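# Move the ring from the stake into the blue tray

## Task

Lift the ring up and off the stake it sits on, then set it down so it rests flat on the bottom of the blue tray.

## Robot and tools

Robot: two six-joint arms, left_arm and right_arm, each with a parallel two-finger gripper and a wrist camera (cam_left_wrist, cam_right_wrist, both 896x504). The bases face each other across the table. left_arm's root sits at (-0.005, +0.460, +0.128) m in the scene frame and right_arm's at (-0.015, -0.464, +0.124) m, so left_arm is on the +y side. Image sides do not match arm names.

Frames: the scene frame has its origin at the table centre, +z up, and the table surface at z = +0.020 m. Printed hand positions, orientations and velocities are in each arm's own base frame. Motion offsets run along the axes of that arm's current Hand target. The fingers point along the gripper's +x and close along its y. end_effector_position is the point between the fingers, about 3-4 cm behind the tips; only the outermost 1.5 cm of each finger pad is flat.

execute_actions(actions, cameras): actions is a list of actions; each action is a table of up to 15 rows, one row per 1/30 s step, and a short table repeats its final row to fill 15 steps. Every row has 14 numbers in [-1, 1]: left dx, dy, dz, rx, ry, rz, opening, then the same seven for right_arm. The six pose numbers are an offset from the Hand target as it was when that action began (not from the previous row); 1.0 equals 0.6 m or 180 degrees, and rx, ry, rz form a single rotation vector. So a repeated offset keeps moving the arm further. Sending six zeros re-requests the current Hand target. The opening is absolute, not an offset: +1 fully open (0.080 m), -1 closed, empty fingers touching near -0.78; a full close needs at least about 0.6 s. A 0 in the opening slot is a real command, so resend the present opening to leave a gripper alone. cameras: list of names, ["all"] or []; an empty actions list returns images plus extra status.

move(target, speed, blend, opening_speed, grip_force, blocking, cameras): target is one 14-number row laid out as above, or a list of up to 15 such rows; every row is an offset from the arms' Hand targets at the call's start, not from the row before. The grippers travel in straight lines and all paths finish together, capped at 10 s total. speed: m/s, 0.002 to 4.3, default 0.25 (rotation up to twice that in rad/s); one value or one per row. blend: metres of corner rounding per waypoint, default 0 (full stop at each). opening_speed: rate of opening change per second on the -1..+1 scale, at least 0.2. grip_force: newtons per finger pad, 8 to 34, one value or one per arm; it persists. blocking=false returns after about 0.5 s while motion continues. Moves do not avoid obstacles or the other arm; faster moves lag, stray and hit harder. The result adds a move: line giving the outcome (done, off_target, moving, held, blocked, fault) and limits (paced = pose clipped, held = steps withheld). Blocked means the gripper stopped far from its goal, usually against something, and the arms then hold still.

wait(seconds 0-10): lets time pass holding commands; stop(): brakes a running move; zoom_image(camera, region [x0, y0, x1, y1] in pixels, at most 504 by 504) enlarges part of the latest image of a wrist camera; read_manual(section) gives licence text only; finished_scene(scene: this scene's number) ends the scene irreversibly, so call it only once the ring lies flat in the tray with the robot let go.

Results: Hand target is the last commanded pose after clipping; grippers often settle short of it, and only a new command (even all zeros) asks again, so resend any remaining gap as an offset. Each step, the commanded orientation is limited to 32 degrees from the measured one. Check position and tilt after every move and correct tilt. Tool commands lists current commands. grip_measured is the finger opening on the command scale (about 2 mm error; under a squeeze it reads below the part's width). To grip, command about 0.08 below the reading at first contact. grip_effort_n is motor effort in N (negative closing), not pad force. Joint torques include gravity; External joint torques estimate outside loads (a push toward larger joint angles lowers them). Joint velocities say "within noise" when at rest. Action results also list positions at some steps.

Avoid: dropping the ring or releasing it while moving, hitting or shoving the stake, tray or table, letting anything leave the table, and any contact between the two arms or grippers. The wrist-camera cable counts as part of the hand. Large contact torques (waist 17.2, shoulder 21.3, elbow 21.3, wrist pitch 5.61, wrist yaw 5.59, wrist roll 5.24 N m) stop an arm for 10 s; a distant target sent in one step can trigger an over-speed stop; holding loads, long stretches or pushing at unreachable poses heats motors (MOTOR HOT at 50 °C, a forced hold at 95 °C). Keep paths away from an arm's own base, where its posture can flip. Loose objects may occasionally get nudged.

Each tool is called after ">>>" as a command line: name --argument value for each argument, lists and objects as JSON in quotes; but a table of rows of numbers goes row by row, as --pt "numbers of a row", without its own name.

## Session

>>> execute_actions --actions '[]'

Scene clock: 0.00 s.
left_arm: end_effector_position=(+0.3537, -0.0803, +0.1256) grip_measured=+1.000 grip_effort_n=n/a end_effector_quat_wxyz=(+0.442, +0.611, +0.411, -0.513) | right_arm: end_effector_position=(+0.0115, -0.3654, +0.1549) grip_measured=+1.000 grip_effort_n=n/a end_effector_quat_wxyz=(-0.181, -0.586, -0.016, +0.790)
Joint positions: left_arm=[-0.257 1.819 1.508 -1.141 -0.081 1.592 0.08] | right_arm=[-1.422 1.725 1.47 -1.076 0.29 1.4 0.08]
Joint velocities: within noise
Joint torques (N m): no reading
External joint torques (N m): no reading
Motor temperatures (°C): left_arm=[29 31 31 30 32 31] | right_arm=[28 30 27 31 29 32]
Heat: left arm: hottest wrist yaw 32 °C (+0.0 °C/min); right arm: hottest wrist roll 32 °C (+0.0 °C/min).
Hand target: left_arm +0.3538, -0.0803, +0.1258; +0.442, +0.611, +0.410, -0.513 | right_arm +0.0115, -0.3659, +0.1565; -0.183, -0.585, -0.014, +0.790
Tool commands: left_gripper/opening=+1.0 right_gripper/opening=+1.0

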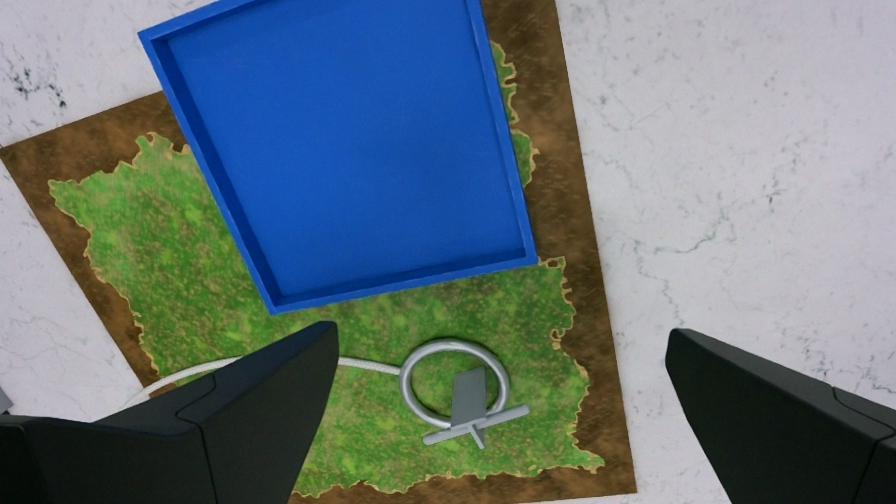

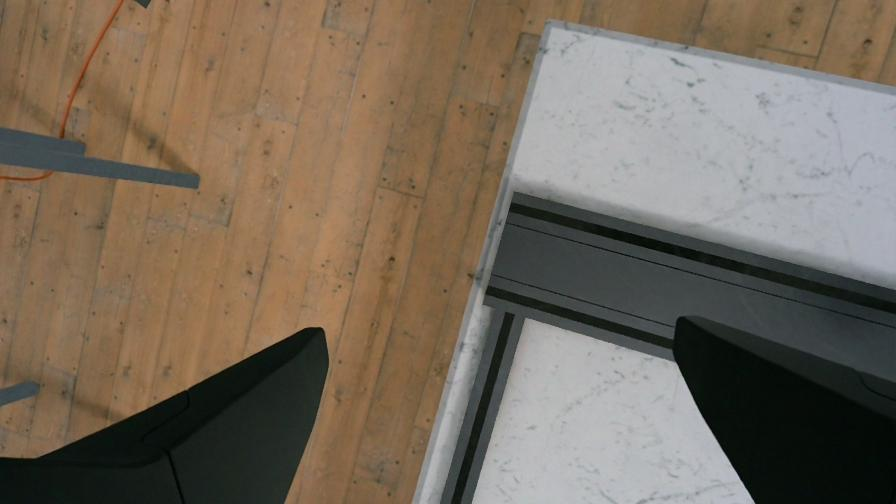

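>>> move --target '[0.185,-0.022,-0.306,-0.5855,0.0161,-0.051,0,0,0,0,0,0,0,1]' --speed 0.3 --cameras '["cam_left_wrist"]'

>>> zoom_image --camera "cam_left_wrist" --region '[350, 50, 750, 400]'

Scene clock: 26.83 s.
left_arm: end_effector_position=(+0.4040, +0.1055, +0.0333) grip_measured=+0.004 grip_effort_n=-20.2 end_effector_quat_wxyz=(+0.710, +0.003, +0.704, +0.000) | right_arm: end_effector_position=(+0.0115, -0.3654, +0.1549) grip_measured=+1.000 grip_effort_n=-0.7 end_effector_quat_wxyz=(-0.181, -0.586, -0.016, +0.790)
Joint positions: left_arm=[0.254 2.186 1.675 -1.05 -0.003 0.259 0.035] | right_arm=[-1.422 1.725 1.47 -1.076 0.29 1.4 0.08]
Joint torques (N m): left_arm=[-0.15 -7.64 5.91 0.06 0.14 -0.16] | right_arm=[-0.07 -7.54 5 0.94 0.28 -0.01]
External joint torques (N m): left_arm=[-0.13 2.42 0.31 -0.32 0.14 -0.15] | right_arm=[-0.07 -0.49 -0.91 0.27 0.07 0]
Motor temperatures (°C): left_arm=[29 36 33 31 32 31] | right_arm=[28 36 30 31 29 31]
Heat: left arm: hottest shoulder 36 °C (+11.2 °C/min); right arm: hottest shoulder 36 °C (+13.4 °C/min).
Hand target: left_arm +0.4048, +0.1050, +0.0295; +0.707, +0.000, +0.707, -0.001 | right_arm +0.0115, -0.3659, +0.1565; -0.183, -0.585, -0.014, +0.790
Off the commanded pose: left_arm 0.004 m, 1 deg | right_arm 0.002 m, 0 deg.
move: done
Images, in order (width x height): cam_left_wrist 896x504.

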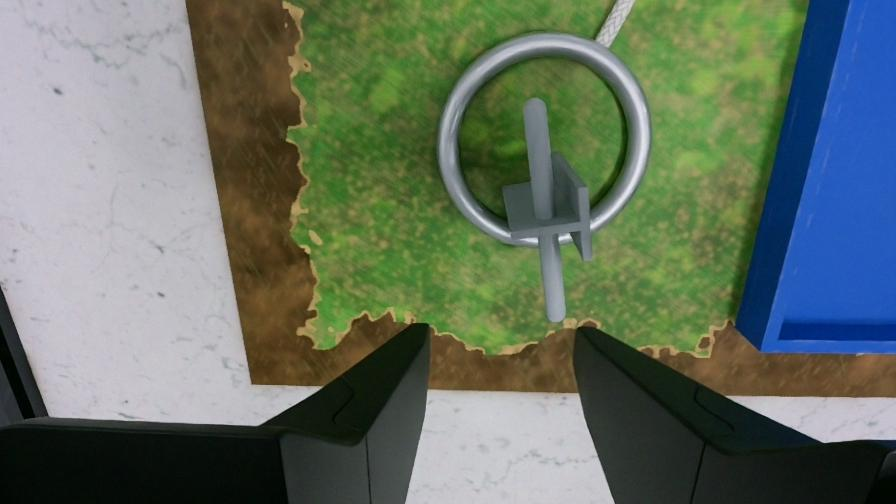

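Scaled by 1.260 from the camera's 896x504 image, which has a finer 1280x720 frame.

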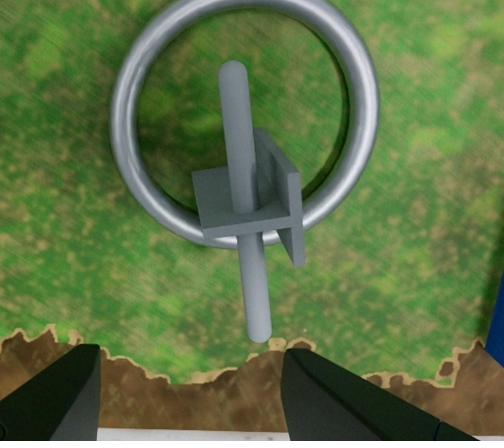

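>>> move --pt "0.02 0.025 0.042 -0.051 0 0 -0.35 0 0 0 0 0 0 1" --pt "0.155 0.025 0.042 -0.051 0 0 -0.35 0 0 0 0 0 0 1" --speed 0.15 --cameras '["cam_left_wrist"]'

Scene clock: 55.67 s.
left_arm: end_effector_position=(+0.4366, +0.1211, -0.0521) grip_measured=-0.346 grip_effort_n=-20.2 end_effector_quat_wxyz=(+0.715, -0.053, +0.694, +0.057) | right_arm: end_effector_position=(+0.0115, -0.3654, +0.1549) grip_measured=+1.000 grip_effort_n=-0.2 end_effector_quat_wxyz=(-0.181, -0.586, -0.016, +0.790)
Joint positions: left_arm=[0.27 2.428 1.735 -0.847 0 0.115 0.019] | right_arm=[-1.422 1.725 1.47 -1.076 0.29 1.4 0.08]
Joint torques (N m): left_arm=[0.07 -7.94 3.47 0.28 0.05 -0.06] | right_arm=[-0.05 -7.48 5.07 0.95 0.28 0]
External joint torques (N m): left_arm=[0.08 3.13 -1.78 -0.12 0.06 -0.06] | right_arm=[-0.05 -0.5 -0.8 0.27 0.06 0.01]
Heat: left arm: hottest shoulder 37 °C (+6.5 °C/min); right arm: hottest shoulder 39 °C (+9.7 °C/min).
Hand target: left_arm +0.4300, +0.1197, -0.0636; +0.705, -0.057, +0.705, +0.056 | right_arm +0.0115, -0.3659, +0.1565; -0.183, -0.585, -0.014, +0.790
Off the commanded pose: left_arm 0.013 m, 2 deg | right_arm 0.002 m, 0 deg.
move: off_target (left_arm)
Images, in order (width x height): cam_left_wrist 896x504.

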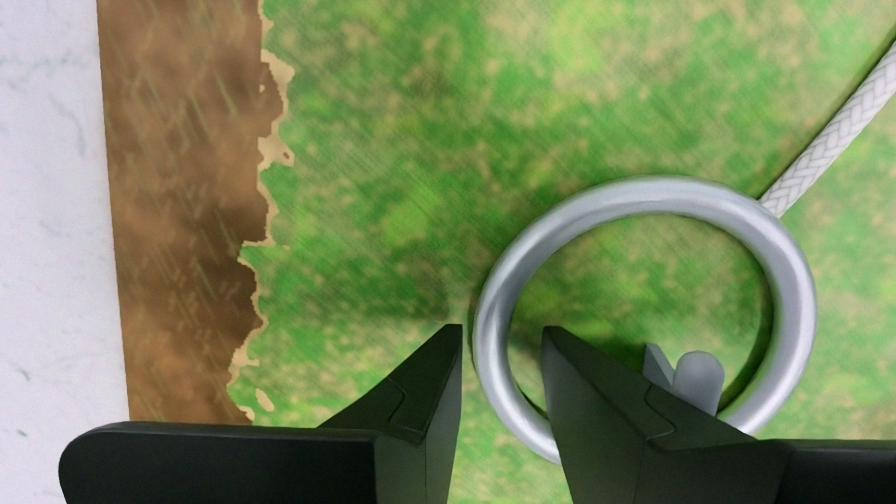

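>>> move --pt "-0.033 0.016 0 0 0 -0.078 -0.35 0 0 0 0 0 0 1" --pt "0.012 0.016 0 0 0 -0.078 -0.35 0 0 0 0 0 0 1" --speed 0.1 --cameras '["cam_left_wrist"]'

Scene clock: 121.37 s.
left_arm: end_effector_position=(+0.4324, +0.1312, -0.0616) grip_measured=-0.346 grip_effort_n=-19.3 end_effector_quat_wxyz=(+0.714, -0.140, +0.686, -0.027) | right_arm: end_effector_position=(+0.0115, -0.3654, +0.1549) grip_measured=+1.000 grip_effort_n=-0.2 end_effector_quat_wxyz=(-0.181, -0.586, -0.016, +0.790)
Joint positions: left_arm=[0.373 2.494 1.8 -0.909 0.238 0.217 0.019] | right_arm=[-1.422 1.725 1.47 -1.076 0.29 1.4 0.08]
Joint torques (N m): left_arm=[-0.04 -8.44 3.96 0.31 0.27 0.15] | right_arm=[-0.02 -7.54 5.03 0.92 0.29 -0.01]
External joint torques (N m): left_arm=[-0.14 2.97 -1.23 0.02 0.12 0.14] | right_arm=[-0.05 -0.49 -0.85 0.27 0.08 0]
Motor temperatures (°C): left_arm=[29 39 33 31 32 31] | right_arm=[28 41 33 31 29 31]
Heat: left arm: hottest shoulder 39 °C (+2.0 °C/min); right arm: hottest shoulder 41 °C (+2.0 °C/min).
Hand target: left_arm +0.4286, +0.1294, -0.0706; +0.707, -0.142, +0.693, -0.031 | right_arm +0.0115, -0.3659, +0.1565; -0.183, -0.585, -0.014, +0.790
Off the commanded pose: left_arm 0.010 m, 1 deg | right_arm 0.002 m, 0 deg.
move: off_target (left_arm)
Images, in order (width x height): cam_left_wrist 896x504.

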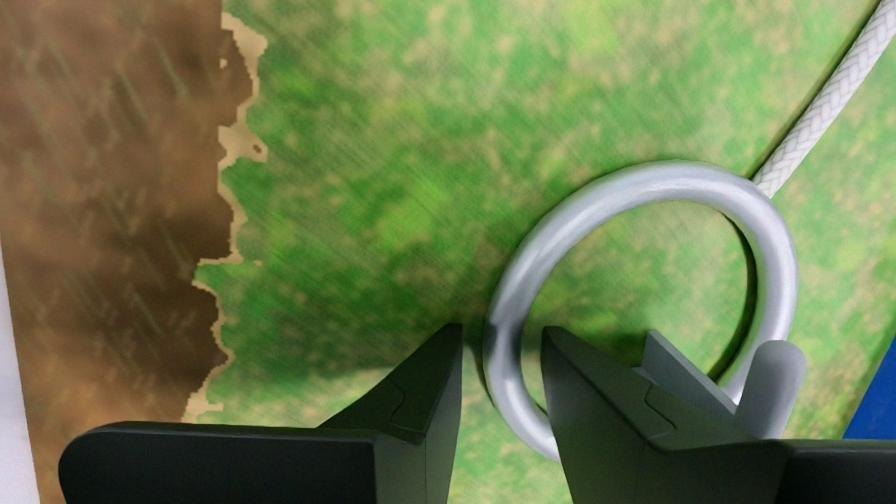

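>>> move --pt "0.012 0.002 -0.004 0 0 0 -0.35 0 0 0 0 0 0 1" --pt "0.012 0.002 -0.004 0 0 0 -0.9 0 0 0 0 0 0 1" --speed 0.05 --opening_speed 0.6 --grip_force 34 --cameras '["cam_left_wrist"]'

Scene clock: 131.00 s.
left_arm: end_effector_position=(+0.4311, +0.1342, -0.0648) grip_measured=-0.616 grip_effort_n=-83.5 end_effector_quat_wxyz=(+0.716, -0.142, +0.683, -0.025) | right_arm: end_effector_position=(+0.0115, -0.3654, +0.1549) grip_measured=+1.000 grip_effort_n=-0.7 end_effector_quat_wxyz=(-0.181, -0.586, -0.016, +0.790)
Joint positions: left_arm=[0.381 2.494 1.786 -0.889 0.24 0.217 0.007] | right_arm=[-1.422 1.725 1.47 -1.076 0.29 1.4 0.08]
Joint torques (N m): left_arm=[-0.65 -7.86 3 0.89 0.2 0.16] | right_arm=[-0.05 -7.52 5.06 0.93 0.28 0]
External joint torques (N m): left_arm=[-0.59 3.45 -2.13 0.59 0.04 0.14] | right_arm=[-0.04 -0.5 -0.8 0.28 0.06 0.01]
Heat: left arm: hottest shoulder 41 °C (+4.0 °C/min); right arm: hottest shoulder 42 °C (+2.0 °C/min).
Hand target: left_arm +0.4263, +0.1284, -0.0779; +0.707, -0.142, +0.693, -0.031 | right_arm +0.0115, -0.3659, +0.1565; -0.183, -0.585, -0.014, +0.790
Off the commanded pose: left_arm 0.015 m, 2 deg | right_arm 0.002 m, 0 deg.
move: off_target (left_arm); target 2's new opening was sent with left_arm's hand 0.014 m and 1 deg from that target
Images, in order (width x height): cam_left_wrist 896x504.

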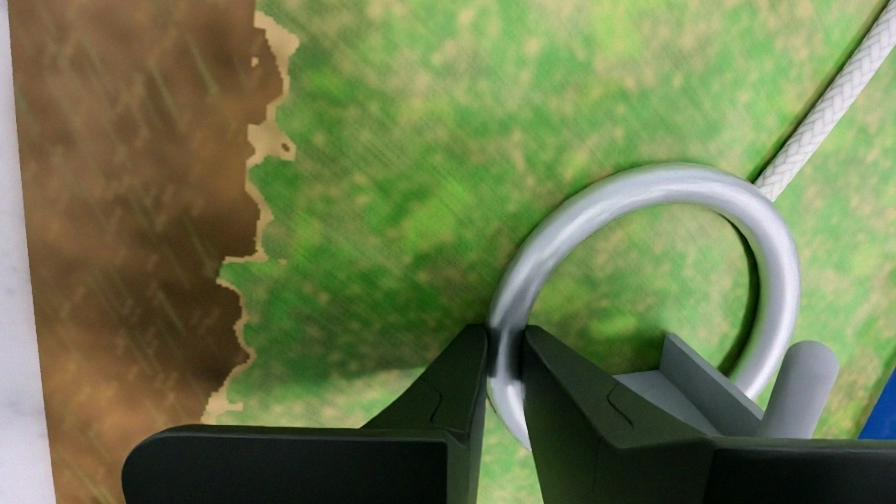

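>>> move --pt "-0.0404 -0.002 -0.023 0.0336 -0.1347 0 -0.9 0 0 0 0 0 0 1" --pt "-0.076 -0.011 -0.051 0.0605 -0.2425 0 -0.9 0 0 0 0 0 0 1" --speed 0.08 --cameras '["cam_left_wrist"]'

Scene clock: 163.87 s.
left_arm: end_effector_position=(+0.3917, +0.1293, -0.0417) grip_measured=-0.616 grip_effort_n=-83.5 end_effector_quat_wxyz=(+0.918, -0.079, +0.388, -0.034) | right_arm: end_effector_position=(+0.0115, -0.3654, +0.1549) grip_measured=+1.000 grip_effort_n=-0.2 end_effector_quat_wxyz=(-0.181, -0.586, -0.016, +0.790)
Joint positions: left_arm=[0.476 2.085 0.819 0.367 0.444 0.251 0.007] | right_arm=[-1.422 1.725 1.47 -1.076 0.29 1.4 0.08]
Joint torques (N m): left_arm=[-0.13 -9.73 3.44 1.74 0.82 -0.12] | right_arm=[-0.01 -7.52 5.03 0.96 0.29 0.01]
External joint torques (N m): left_arm=[-0.17 -1.73 -0.73 0.45 0.61 -0.13] | right_arm=[0 -0.44 -0.92 0.29 0.07 0.02]
Heat: left arm: hottest shoulder 43 °C (+5.0 °C/min); right arm: hottest shoulder 42 °C (+1.0 °C/min).
Hand target: left_arm +0.3954, +0.1282, -0.0321; +0.923, -0.078, +0.375, -0.040 | right_arm +0.0115, -0.3659, +0.1565; -0.183, -0.585, -0.014, +0.790
Off the commanded pose: left_arm 0.010 m, 2 deg | right_arm 0.002 m, 0 deg.
move: off_target (left_arm)
Images, in order (width x height): cam_left_wrist 896x504.

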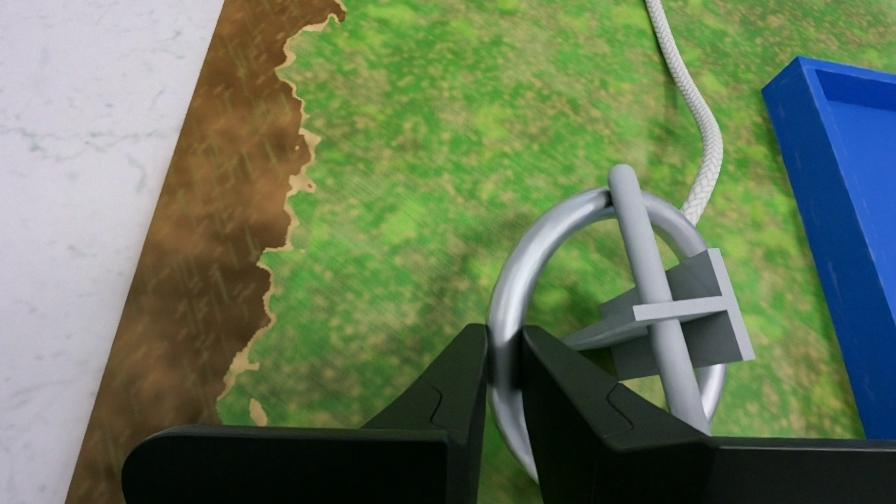

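>>> move --target '[0.035,0.009,0.0105,0,0,0,-0.9,0,0,0,0,0,0,1]' --speed 0.06 --cameras '["cam_left_wrist"]'

Scene clock: 187.90 s.
left_arm: end_effector_position=(+0.4112, +0.1311, -0.0432) grip_measured=-0.616 grip_effort_n=-83.5 end_effector_quat_wxyz=(+0.922, -0.077, +0.378, -0.038) | right_arm: end_effector_position=(+0.0115, -0.3654, +0.1549) grip_measured=+1.000 grip_effort_n=-0.2 end_effector_quat_wxyz=(-0.181, -0.586, -0.016, +0.790)
Joint positions: left_arm=[0.459 2.137 0.887 0.377 0.445 0.236 0.007] | right_arm=[-1.422 1.725 1.47 -1.076 0.29 1.4 0.08]
Joint torques (N m): left_arm=[-0.19 -6.52 4.96 1.59 0.4 -0.13] | right_arm=[0.02 -7.52 4.98 0.94 0.28 -0.01]
External joint torques (N m): left_arm=[-0.1 1.92 0.69 0.28 0.18 -0.14] | right_arm=[0.02 -0.52 -0.93 0.26 0.07 0]
Motor temperatures (°C): left_arm=[29 45 33 37 33 31] | right_arm=[28 43 34 31 29 31]
Heat: left arm: hottest shoulder 45 °C (+5.0 °C/min); right arm: hottest shoulder 43 °C (+2.0 °C/min).
Hand target: left_arm +0.4148, +0.1314, -0.0430; +0.923, -0.078, +0.375, -0.040 | right_arm +0.0115, -0.3659, +0.1565; -0.183, -0.585, -0.014, +0.790
Off the commanded pose: left_arm 0.004 m, 0 deg | right_arm 0.002 m, 0 deg.
move: done
Images, in order (width x height): cam_left_wrist 896x504.

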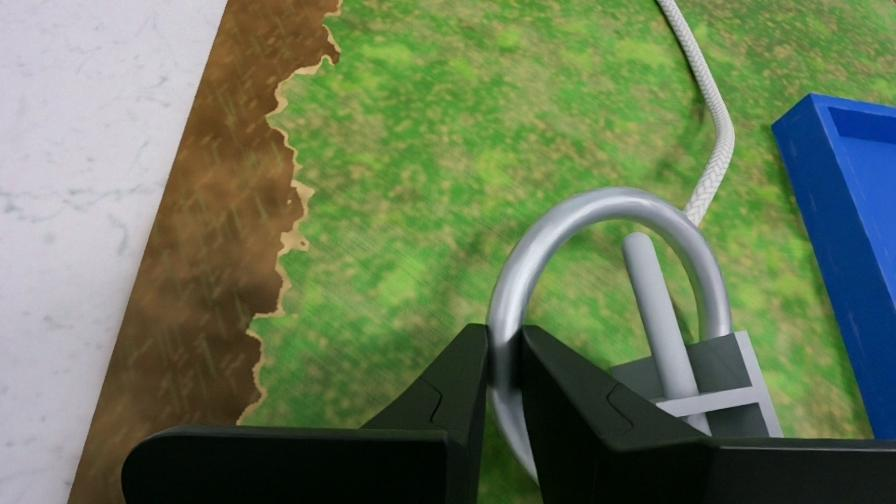

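>>> move --pt "0.004 -0.016 0 0 0 0 -0.9 0 0 0 0 0 0 1" --pt "-0.028 -0.024 0 0 0 0 -0.9 0 0 0 0 0 0 1" --speed 0.06 --cameras '["cam_left_wrist"]'

Scene clock: 211.70 s.
left_arm: end_effector_position=(+0.4015, +0.1202, -0.0361) grip_measured=-0.616 grip_effort_n=-83.5 end_effector_quat_wxyz=(+0.920, -0.081, +0.382, -0.036) | right_arm: end_effector_position=(+0.0115, -0.3654, +0.1549) grip_measured=+1.000 grip_effort_n=-0.7 end_effector_quat_wxyz=(-0.181, -0.586, -0.016, +0.790)
Joint positions: left_arm=[0.441 2.08 0.832 0.374 0.431 0.214 0.007] | right_arm=[-1.422 1.725 1.47 -1.076 0.29 1.4 0.08]
Joint torques (N m): left_arm=[-0.05 -9.72 3.29 1.19 0.5 0.15] | right_arm=[-0.02 -7.54 5.12 0.93 0.29 -0.02]
External joint torques (N m): left_arm=[-0.02 -1.72 -0.94 -0.11 0.3 0.14] | right_arm=[-0.02 -0.46 -0.82 0.26 0.08 -0.01]
Heat: left arm: hottest shoulder 42 °C (+0.0 °C/min); right arm: hottest shoulder 43 °C (+1.0 °C/min).
Hand target: left_arm +0.4026, +0.1195, -0.0290; +0.923, -0.078, +0.375, -0.040 | right_arm +0.0115, -0.3659, +0.1565; -0.183, -0.585, -0.014, +0.790
Off the commanded pose: left_arm 0.007 m, 1 deg | right_arm 0.002 m, 0 deg.
move: done
Images, in order (width x height): cam_left_wrist 896x504.

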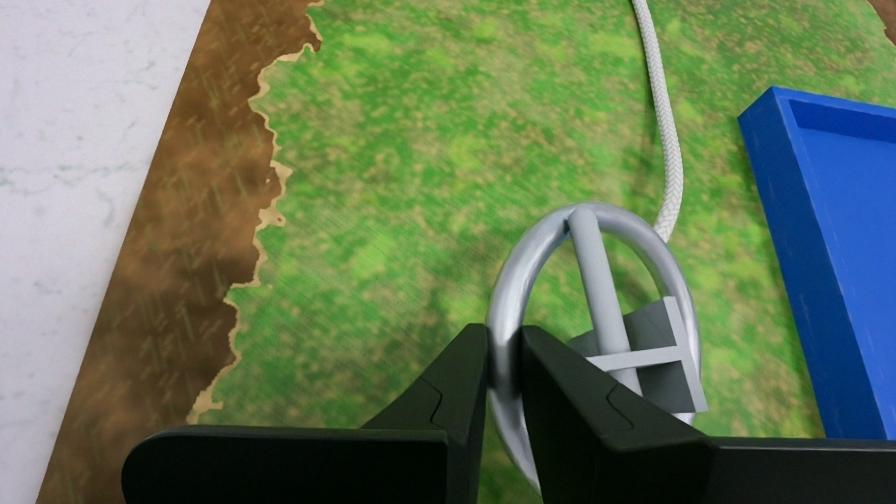

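>>> move --pt "0.036 0.009 0.014 0 0 0 -0.9 0 0 0 0 0 0 1" --pt "0.0224 0.0056 0.028 0 0 0 -0.9 0 0 0 0 0 0 1" --speed 0.06 --cameras '["cam_left_wrist"]'

Scene clock: 227.93 s.
left_arm: end_effector_position=(+0.4181, +0.1208, -0.0373) grip_measured=-0.616 grip_effort_n=-83.5 end_effector_quat_wxyz=(+0.918, -0.082, +0.386, -0.041) | right_arm: end_effector_position=(+0.0115, -0.3654, +0.1549) grip_measured=+1.000 grip_effort_n=-0.7 end_effector_quat_wxyz=(-0.181, -0.586, -0.016, +0.790)
Joint positions: left_arm=[0.425 2.12 0.911 0.328 0.428 0.207 0.007] | right_arm=[-1.422 1.725 1.47 -1.076 0.29 1.4 0.08]
Joint torques (N m): left_arm=[-0.15 -9.78 5.07 1.22 0.19 -0.1] | right_arm=[-0.05 -7.5 5.04 0.93 0.28 0]
External joint torques (N m): left_arm=[-0.15 -1.36 0.67 -0.07 -0.01 -0.11] | right_arm=[-0.02 -0.37 -0.89 0.27 0.06 0]
Heat: left arm: hottest shoulder 45 °C (+2.0 °C/min); right arm: hottest shoulder 43 °C (+1.0 °C/min).
Hand target: left_arm +0.4240, +0.1228, -0.0270; +0.923, -0.078, +0.375, -0.040 | right_arm +0.0115, -0.3659, +0.1565; -0.183, -0.585, -0.014, +0.790
Off the commanded pose: left_arm 0.012 m, 2 deg | right_arm 0.002 m, 0 deg.
move: off_target (left_arm)
Images, in order (width x height): cam_left_wrist 896x504.

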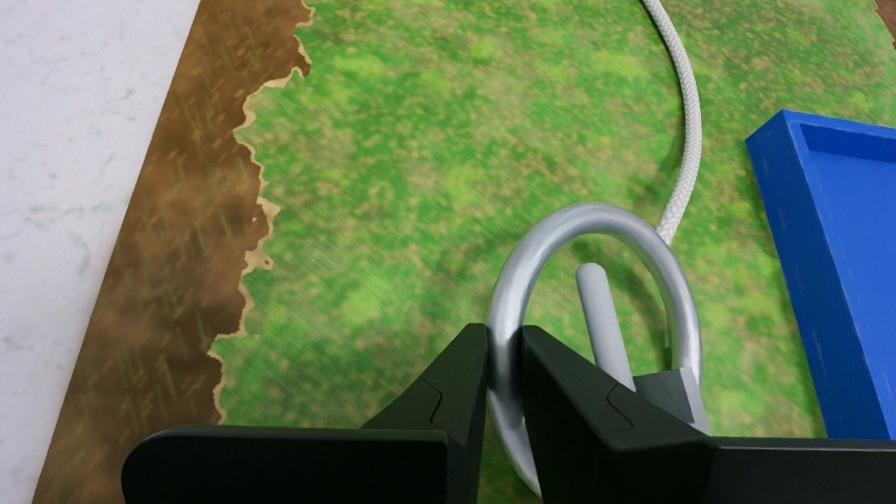

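>>> move --pt "-0.0136 -0.0034 0.014 0 0 0 -0.9 0 0 0 0 0 0 1" --pt "-0.0456 -0.0114 0.014 0 0 0 -0.9 0 0 0 0 0 0 1" --speed 0.06 --cameras '["cam_left_wrist"]'

>>> zoom_image --camera "cam_left_wrist" --region '[450, 170, 750, 440]'

Scene clock: 239.33 s.
left_arm: end_effector_position=(+0.4085, +0.1213, -0.0097) grip_measured=-0.616 grip_effort_n=-83.5 end_effector_quat_wxyz=(+0.919, -0.081, +0.384, -0.036) | right_arm: end_effector_position=(+0.0115, -0.3654, +0.1549) grip_measured=+1.000 grip_effort_n=-0.2 end_effector_quat_wxyz=(-0.181, -0.586, -0.016, +0.790)
Joint positions: left_arm=[0.435 2.005 0.879 0.248 0.426 0.21 0.007] | right_arm=[-1.422 1.725 1.47 -1.076 0.29 1.4 0.08]
Joint torques (N m): left_arm=[-0.06 -10.07 4.02 1.25 0.51 0.09] | right_arm=[0 -7.53 5.04 0.93 0.29 -0.01]
External joint torques (N m): left_arm=[-0.06 -2.1 -0.7 -0.04 0.31 0.07] | right_arm=[0.03 -0.56 -0.83 0.26 0.08 0]
Heat: left arm: hottest shoulder 45 °C (+0.0 °C/min); right arm: hottest shoulder 43 °C (+1.0 °C/min).
Hand target: left_arm +0.4102, +0.1208, -0.0010; +0.923, -0.078, +0.375, -0.040 | right_arm +0.0115, -0.3659, +0.1565; -0.183, -0.585, -0.014, +0.790
Off the commanded pose: left_arm 0.009 m, 1 deg | right_arm 0.002 m, 0 deg.
move: off_target (left_arm)
Images, in order (width x height): cam_left_wrist 896x504.

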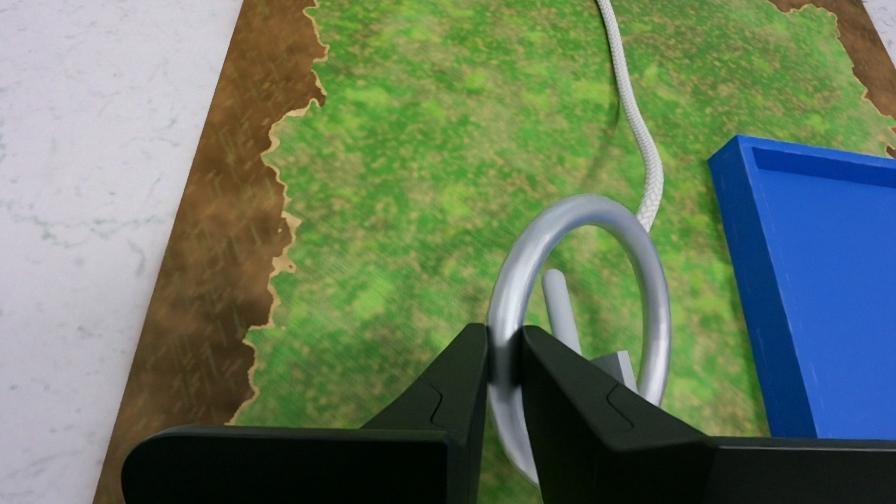

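Scaled by 1.680 from the camera's 896x504 image, which has a finer 1280x720 frame.

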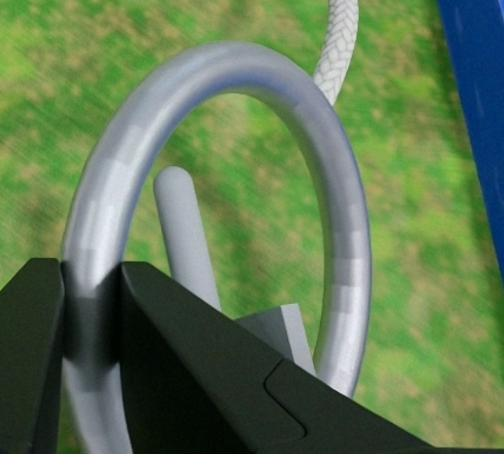

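>>> move --pt "0.0113 0.0095 -0.0117 0 0 0 -0.9 0 0 0 0 0 0 1" --pt "-0.043 -0.004 -0.068 0 0 0 -0.9 0 0 0 0 0 0 1" --speed 0.06 --cameras '["cam_left_wrist"]'

Scene clock: 252.00 s.
left_arm: end_effector_position=(+0.3671, +0.1168, -0.0132) grip_measured=-0.616 grip_effort_n=-83.5 end_effector_quat_wxyz=(+0.923, -0.077, +0.376, -0.039) | right_arm: end_effector_position=(+0.0115, -0.3654, +0.1549) grip_measured=+1.000 grip_effort_n=-0.7 end_effector_quat_wxyz=(-0.181, -0.586, -0.016, +0.790)
Joint positions: left_arm=[0.484 1.917 0.696 0.345 0.464 0.254 0.007] | right_arm=[-1.422 1.725 1.47 -1.076 0.29 1.4 0.08]
Joint torques (N m): left_arm=[0.64 -7.79 2.3 1.05 0.51 0.22] | right_arm=[0 -7.5 5.05 0.95 0.27 0]
External joint torques (N m): left_arm=[0.64 -0.84 -2.01 -0.23 0.29 0.21] | right_arm=[-0.01 -0.57 -0.77 0.29 0.06 0.01]
Heat: left arm: hottest shoulder 48 °C (+3.0 °C/min); right arm: hottest shoulder 43 °C (+0.0 °C/min).
Hand target: left_arm +0.3632, +0.1171, -0.0118; +0.923, -0.078, +0.375, -0.040 | right_arm +0.0115, -0.3659, +0.1565; -0.183, -0.585, -0.014, +0.790
Off the commanded pose: left_arm 0.004 m, 0 deg | right_arm 0.002 m, 0 deg.
move: done
Images, in order (width x height): cam_left_wrist 896x504.

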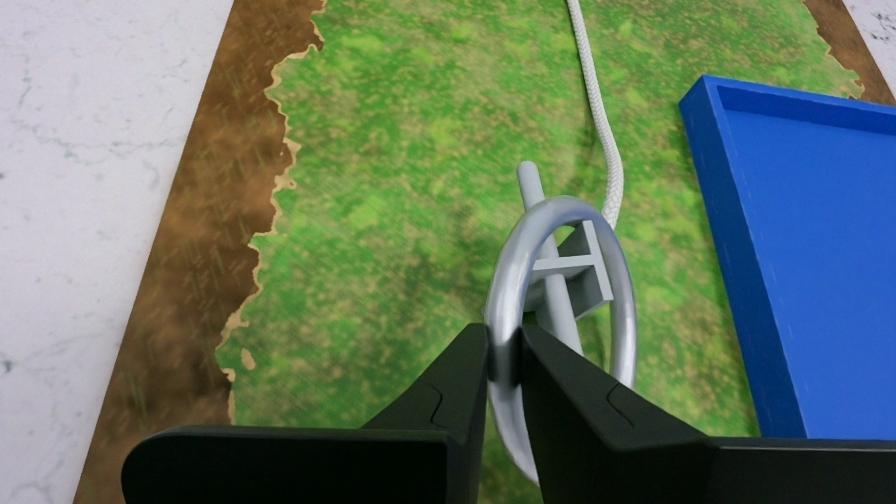

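>>> move --pt "-0.018 -0.0045 -0.009 0 0 0 -0.9 0 0 0 0 0 0 1" --pt "-0.052 -0.013 0.026 0 0 0 -0.9 0 0 0 0 0 0 1" --speed 0.06 --cameras '["cam_left_wrist"]'

Scene clock: 261.47 s.
left_arm: end_effector_position=(+0.3492, +0.1135, +0.0169) grip_measured=-0.768 grip_effort_n=-47.7 end_effector_quat_wxyz=(+0.920, -0.084, +0.380, -0.041) | right_arm: end_effector_position=(+0.0115, -0.3654, +0.1549) grip_measured=+1.000 grip_effort_n=-0.7 end_effector_quat_wxyz=(-0.181, -0.586, -0.016, +0.790)
Joint positions: left_arm=[0.505 1.754 0.668 0.188 0.482 0.268 0] | right_arm=[-1.422 1.725 1.47 -1.076 0.29 1.4 0.08]
Joint torques (N m): left_arm=[-0.02 -6.96 5.13 1.03 0.19 0.18] | right_arm=[-0.01 -7.53 5.04 0.93 0.29 0]
External joint torques (N m): left_arm=[-0.02 -0.63 0.22 -0.24 -0.04 0.17] | right_arm=[-0.06 -0.52 -0.84 0.26 0.08 0.01]
Heat: left arm: hottest shoulder 47 °C (+4.0 °C/min); right arm: hottest shoulder 44 °C (+1.0 °C/min).
Hand target: left_arm +0.3517, +0.1153, +0.0221; +0.923, -0.077, +0.375, -0.040 | right_arm +0.0115, -0.3659, +0.1565; -0.183, -0.585, -0.014, +0.790
Off the commanded pose: left_arm 0.006 m, 1 deg | right_arm 0.002 m, 0 deg.
move: done
Images, in order (width x height): cam_left_wrist 896x504.

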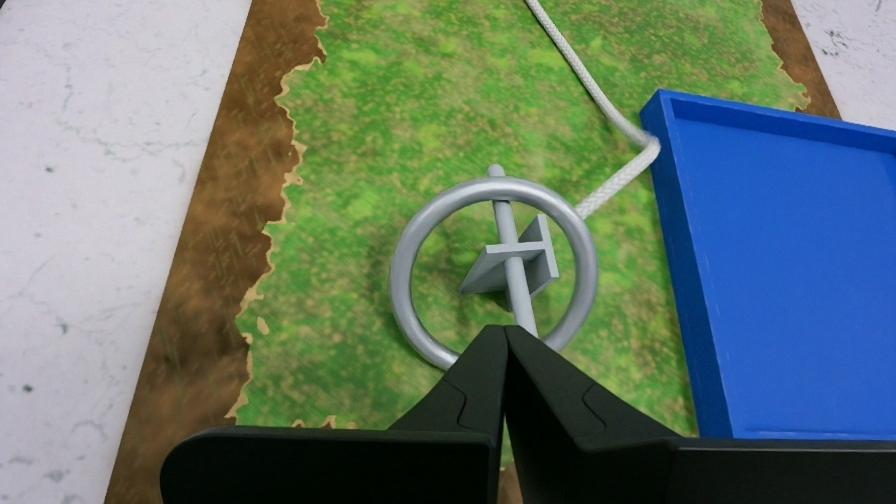

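>>> move --target '[-0.13,0,0,0,0,0,-0.7,-0.0445,-0.2947,-0.6337,-0.641,0.016,0.607,1]' --cameras '["all"]'

>>> zoom_image --camera "cam_right_wrist" --region '[300, 100, 650, 400]'

>>> zoom_image --camera "cam_left_wrist" --region '[350, 100, 700, 400]'

Scene clock: 290.63 s.
left_arm: end_effector_position=(+0.2966, +0.1261, +0.0734) grip_measured=-0.704 grip_effort_n=17.4 end_effector_quat_wxyz=(+0.922, -0.080, +0.378, -0.038) | right_arm: end_effector_position=(+0.3111, -0.1043, +0.0264) grip_measured=+1.000 grip_effort_n=-0.7 end_effector_quat_wxyz=(+0.984, +0.004, +0.178, -0.004)
Joint positions: left_arm=[0.655 1.44 0.647 -0.166 0.566 0.408 0.003] | right_arm=[-0.545 1.875 0.214 1.251 -0.5 -0.198 0.08]
Joint torques (N m): left_arm=[0.16 -5.4 4.92 0.92 0.54 0.18] | right_arm=[0.2 -3.94 2.4 2.16 -0.34 -0.2]
External joint torques (N m): left_arm=[0.16 -0.61 -0.88 -0.26 0.25 0.17] | right_arm=[0.18 0.68 0 0.61 -0.21 -0.2]
Heat: left arm: hottest shoulder 44 °C (-1.0 °C/min); right arm: hottest shoulder 43 °C (+0.0 °C/min).
Hand target: left_arm +0.2958, +0.1255, +0.0755; +0.923, -0.078, +0.375, -0.040 | right_arm +0.3137, -0.1041, +0.0275; +0.985, +0.000, +0.174, -0.001
Off the commanded pose: left_arm 0.002 m, 1 deg | right_arm 0.003 m, 1 deg.
move: done

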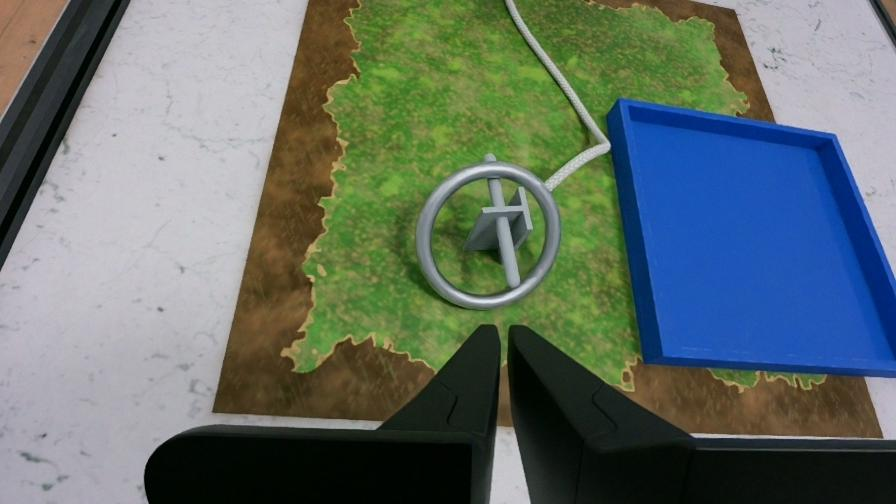

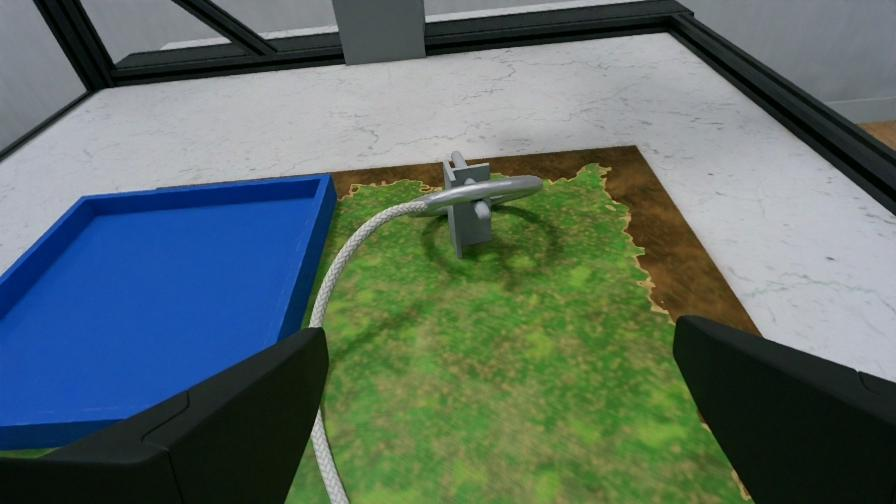

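Scaled by 1.440 from the camera's 896x504 image, which has a finer 1280x720 frame.

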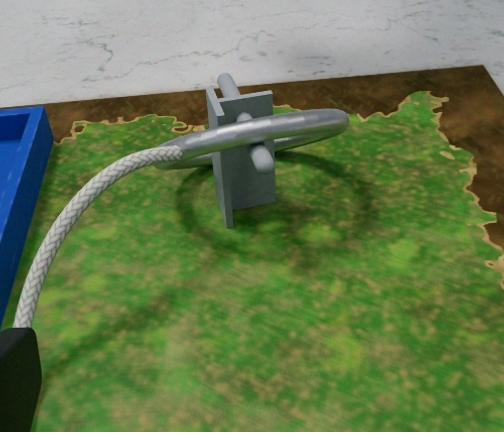

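Scaled by 1.440 from the camera's 896x504 image, which has a finer 1280x720 frame.

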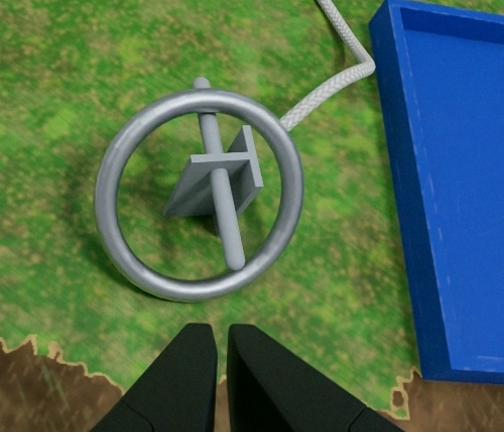

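>>> move --target '[0.217,0.027,0.041,0.0176,0.2537,0.0546,0,0,0,0,0,0,0,1]' --speed 0.15 --cameras '["all"]'

>>> zoom_image --camera "cam_right_wrist" --region '[350, 50, 650, 300]'

Scene clock: 330.23 s.
left_arm: end_effector_position=(+0.4063, +0.1267, +0.0050) grip_measured=-0.004 grip_effort_n=17.4 end_effector_quat_wxyz=(+0.711, +0.001, +0.703, -0.001) | right_arm: end_effector_position=(+0.3111, -0.1043, +0.0264) grip_measured=+1.000 grip_effort_n=-0.7 end_effector_quat_wxyz=(+0.984, +0.004, +0.178, -0.004)
Joint positions: left_arm=[0.304 2.251 1.664 -0.973 0.004 0.307 0.035] | right_arm=[-0.545 1.875 0.214 1.251 -0.5 -0.198 0.08]
Joint torques (N m): left_arm=[0.05 -7.92 5.79 0.02 -0.18 -0.13] | right_arm=[0.13 -4 2.42 2.18 -0.33 -0.18]
External joint torques (N m): left_arm=[0.08 2.42 0.29 -0.35 -0.2 -0.13] | right_arm=[0.13 0.62 0.01 0.63 -0.2 -0.18]
Motor temperatures (°C): left_arm=[29 41 34 34 32 31] | right_arm=[28 38 32 37 29 31]
Heat: left arm: hottest shoulder 41 °C (-5.1 °C/min); right arm: hottest shoulder 38 °C (-6.1 °C/min).
Hand target: left_arm +0.4064, +0.1271, +0.0008; +0.707, +0.000, +0.707, +0.000 | right_arm +0.3137, -0.1042, +0.0275; +0.985, +0.000, +0.174, -0.001
Off the commanded pose: left_arm 0.004 m, 1 deg | right_arm 0.003 m, 1 deg.
move: done

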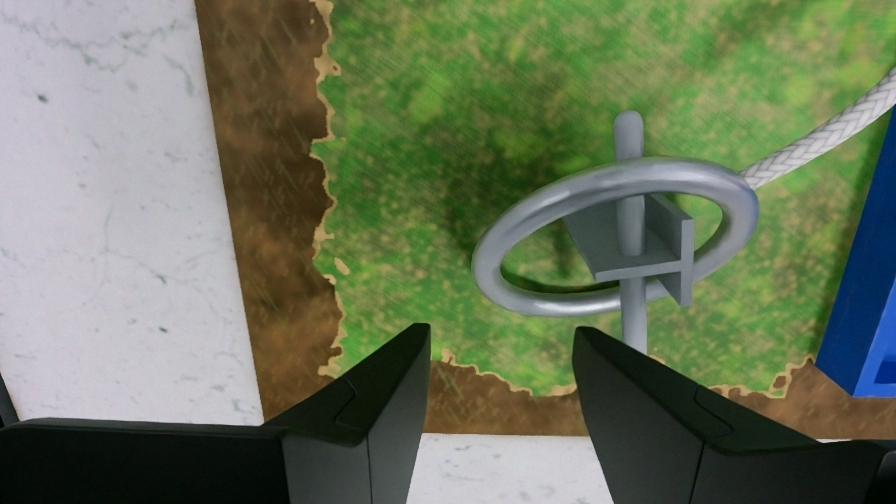

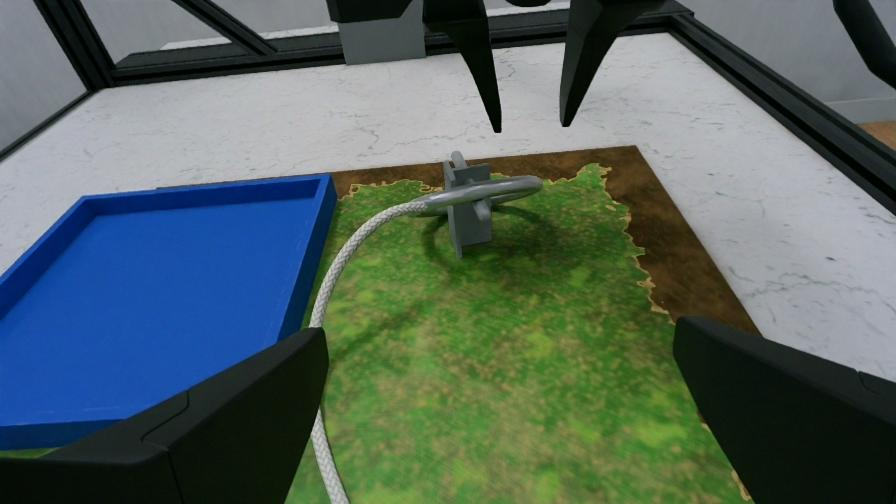

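Scaled by 1.680 from the camera's 896x504 image, which has a finer 1280x720 frame.

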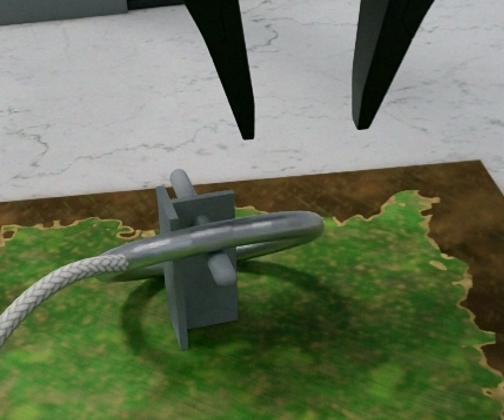

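>>> move --pt "0.02 0.0025 -0.073 0 -0.194 0 -0.1 0 0 0 0 0 0 1" --pt "0.083 0.0025 -0.03 0 -0.194 0 -0.1 0 0 0 0 0 0 1" --speed 0.1 --cameras '["all"]'

>>> zoom_image --camera "cam_right_wrist" --region '[350, 50, 650, 300]'

Scene clock: 371.67 s.
left_arm: end_effector_position=(+0.3869, +0.1283, -0.0464) grip_measured=-0.096 grip_effort_n=-20.2 end_effector_quat_wxyz=(+0.887, +0.001, +0.461, -0.002) | right_arm: end_effector_position=(+0.3111, -0.1043, +0.0264) grip_measured=+1.000 grip_effort_n=-1.2 end_effector_quat_wxyz=(+0.984, +0.004, +0.178, -0.004)
Joint positions: left_arm=[0.404 2.05 0.867 0.185 0.23 0.34 0.031] | right_arm=[-0.545 1.875 0.214 1.251 -0.5 -0.198 0.08]
Joint torques (N m): left_arm=[0 -5.93 4.67 1.37 -0.02 -0.11] | right_arm=[0.24 -3.98 2.4 2.15 -0.3 -0.21]
External joint torques (N m): left_arm=[0.06 2.15 0.19 0.15 -0.16 -0.11] | right_arm=[0.24 0.62 0.05 0.61 -0.17 -0.21]
Motor temperatures (°C): left_arm=[29 46 36 32 32 31] | right_arm=[28 36 31 38 29 31]
Heat: left arm: hottest shoulder 46 °C (+4.0 °C/min); right arm: hottest wrist pitch 38 °C (+3.0 °C/min).
Hand target: left_arm +0.3884, +0.1288, -0.0490; +0.887, +0.000, +0.462, +0.000 | right_arm +0.3137, -0.1042, +0.0275; +0.985, +0.000, +0.174, -0.001
Off the commanded pose: left_arm 0.003 m, 0 deg | right_arm 0.003 m, 1 deg.
move: done

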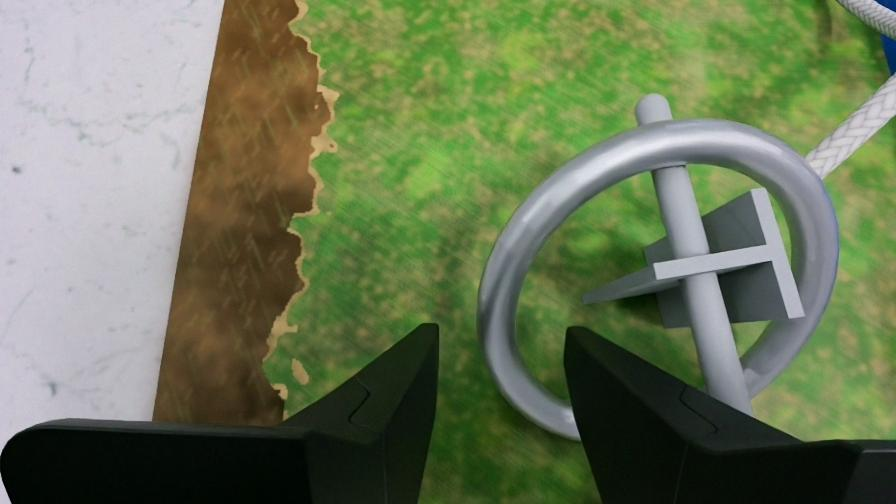

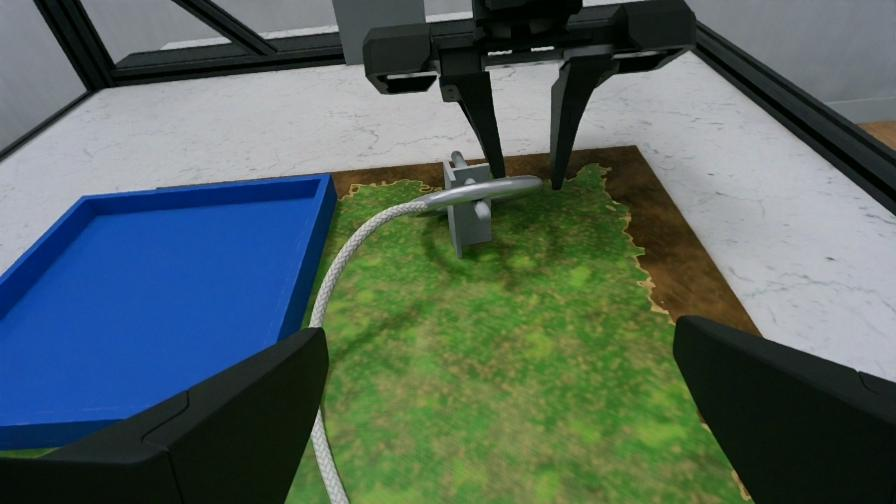

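Scaled by 1.680 from the camera's 896x504 image, which has a finer 1280x720 frame.

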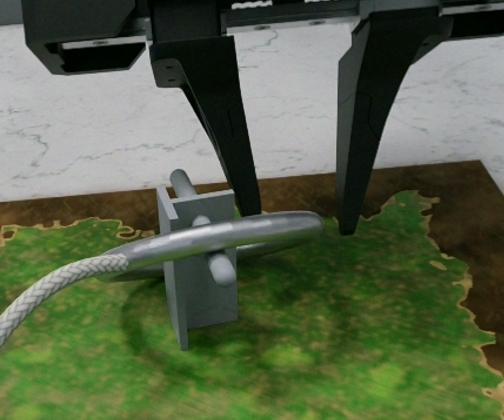

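>>> move --pt "0 0 0 0 0 0 -0.35 0 0 0 0 0 0 1" --pt "0.0175 0.001 -0.004 0 0 0 -0.35 0 0 0 0 0 0 1" --pt "0.0175 0.001 -0.004 0 0 0 -0.95 0 0 0 0 0 0 1" --speed 0.06 --opening_speed 0.6 --cameras '["all"]'

>>> zoom_image --camera "cam_right_wrist" --region '[350, 50, 650, 300]'

Scene clock: 386.90 s.
left_arm: end_effector_position=(+0.3964, +0.1305, -0.0526) grip_measured=-0.599 grip_effort_n=-83.5 end_effector_quat_wxyz=(+0.891, +0.002, +0.453, +0.000) | right_arm: end_effector_position=(+0.3111, -0.1043, +0.0264) grip_measured=+1.000 grip_effort_n=-0.7 end_effector_quat_wxyz=(+0.984, +0.004, +0.178, -0.004)
Joint positions: left_arm=[0.4 2.095 0.893 0.223 0.228 0.333 0.008] | right_arm=[-0.545 1.875 0.214 1.251 -0.5 -0.198 0.08]
Joint torques (N m): left_arm=[-0.09 -6.17 3.37 0.81 -0.03 0.04] | right_arm=[0.23 -3.9 2.49 2.17 -0.33 -0.17]
External joint torques (N m): left_arm=[-0.06 2.02 -0.92 -0.39 -0.16 0.04] | right_arm=[0.24 0.74 0.07 0.61 -0.21 -0.18]
Heat: left arm: hottest shoulder 45 °C (+4.0 °C/min); right arm: hottest wrist pitch 38 °C (+1.0 °C/min).
Hand target: left_arm +0.3924, +0.1293, -0.0591; +0.887, +0.000, +0.462, +0.000 | right_arm +0.3137, -0.1042, +0.0275; +0.985, +0.000, +0.174, -0.001
Off the commanded pose: left_arm 0.008 m, 1 deg | right_arm 0.003 m, 1 deg.
move: done

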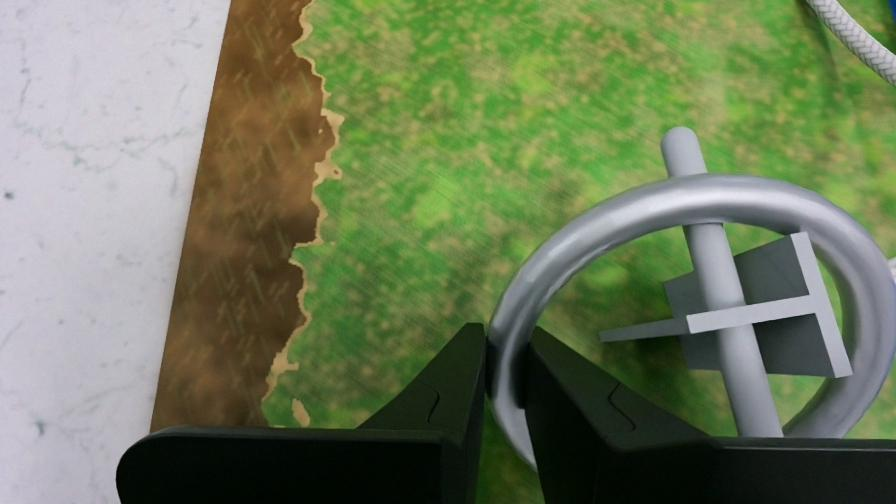

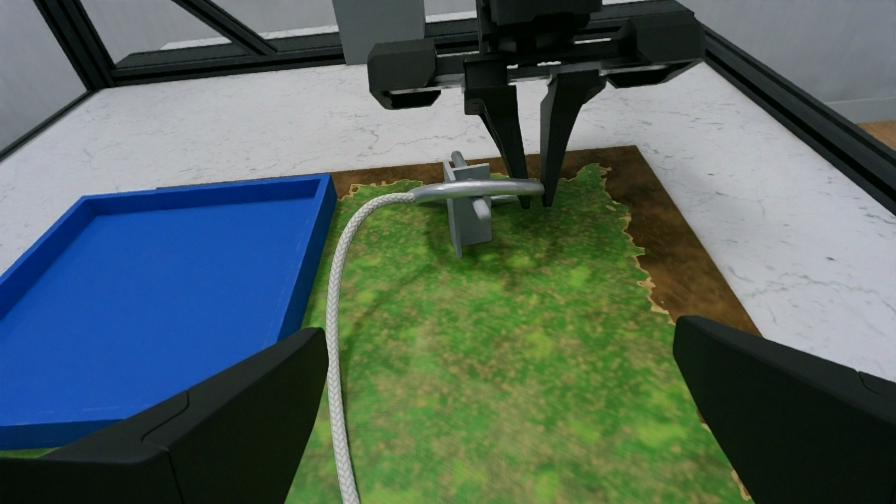

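Scaled by 1.680 from the camera's 896x504 image, which has a finer 1280x720 frame.

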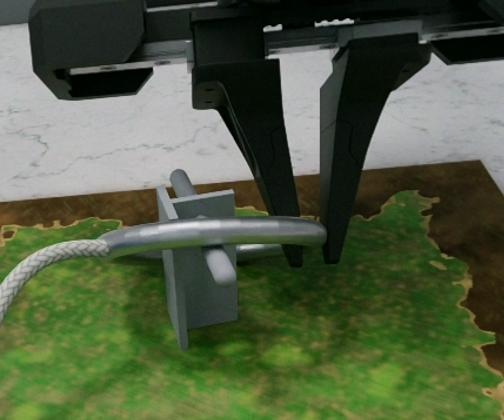

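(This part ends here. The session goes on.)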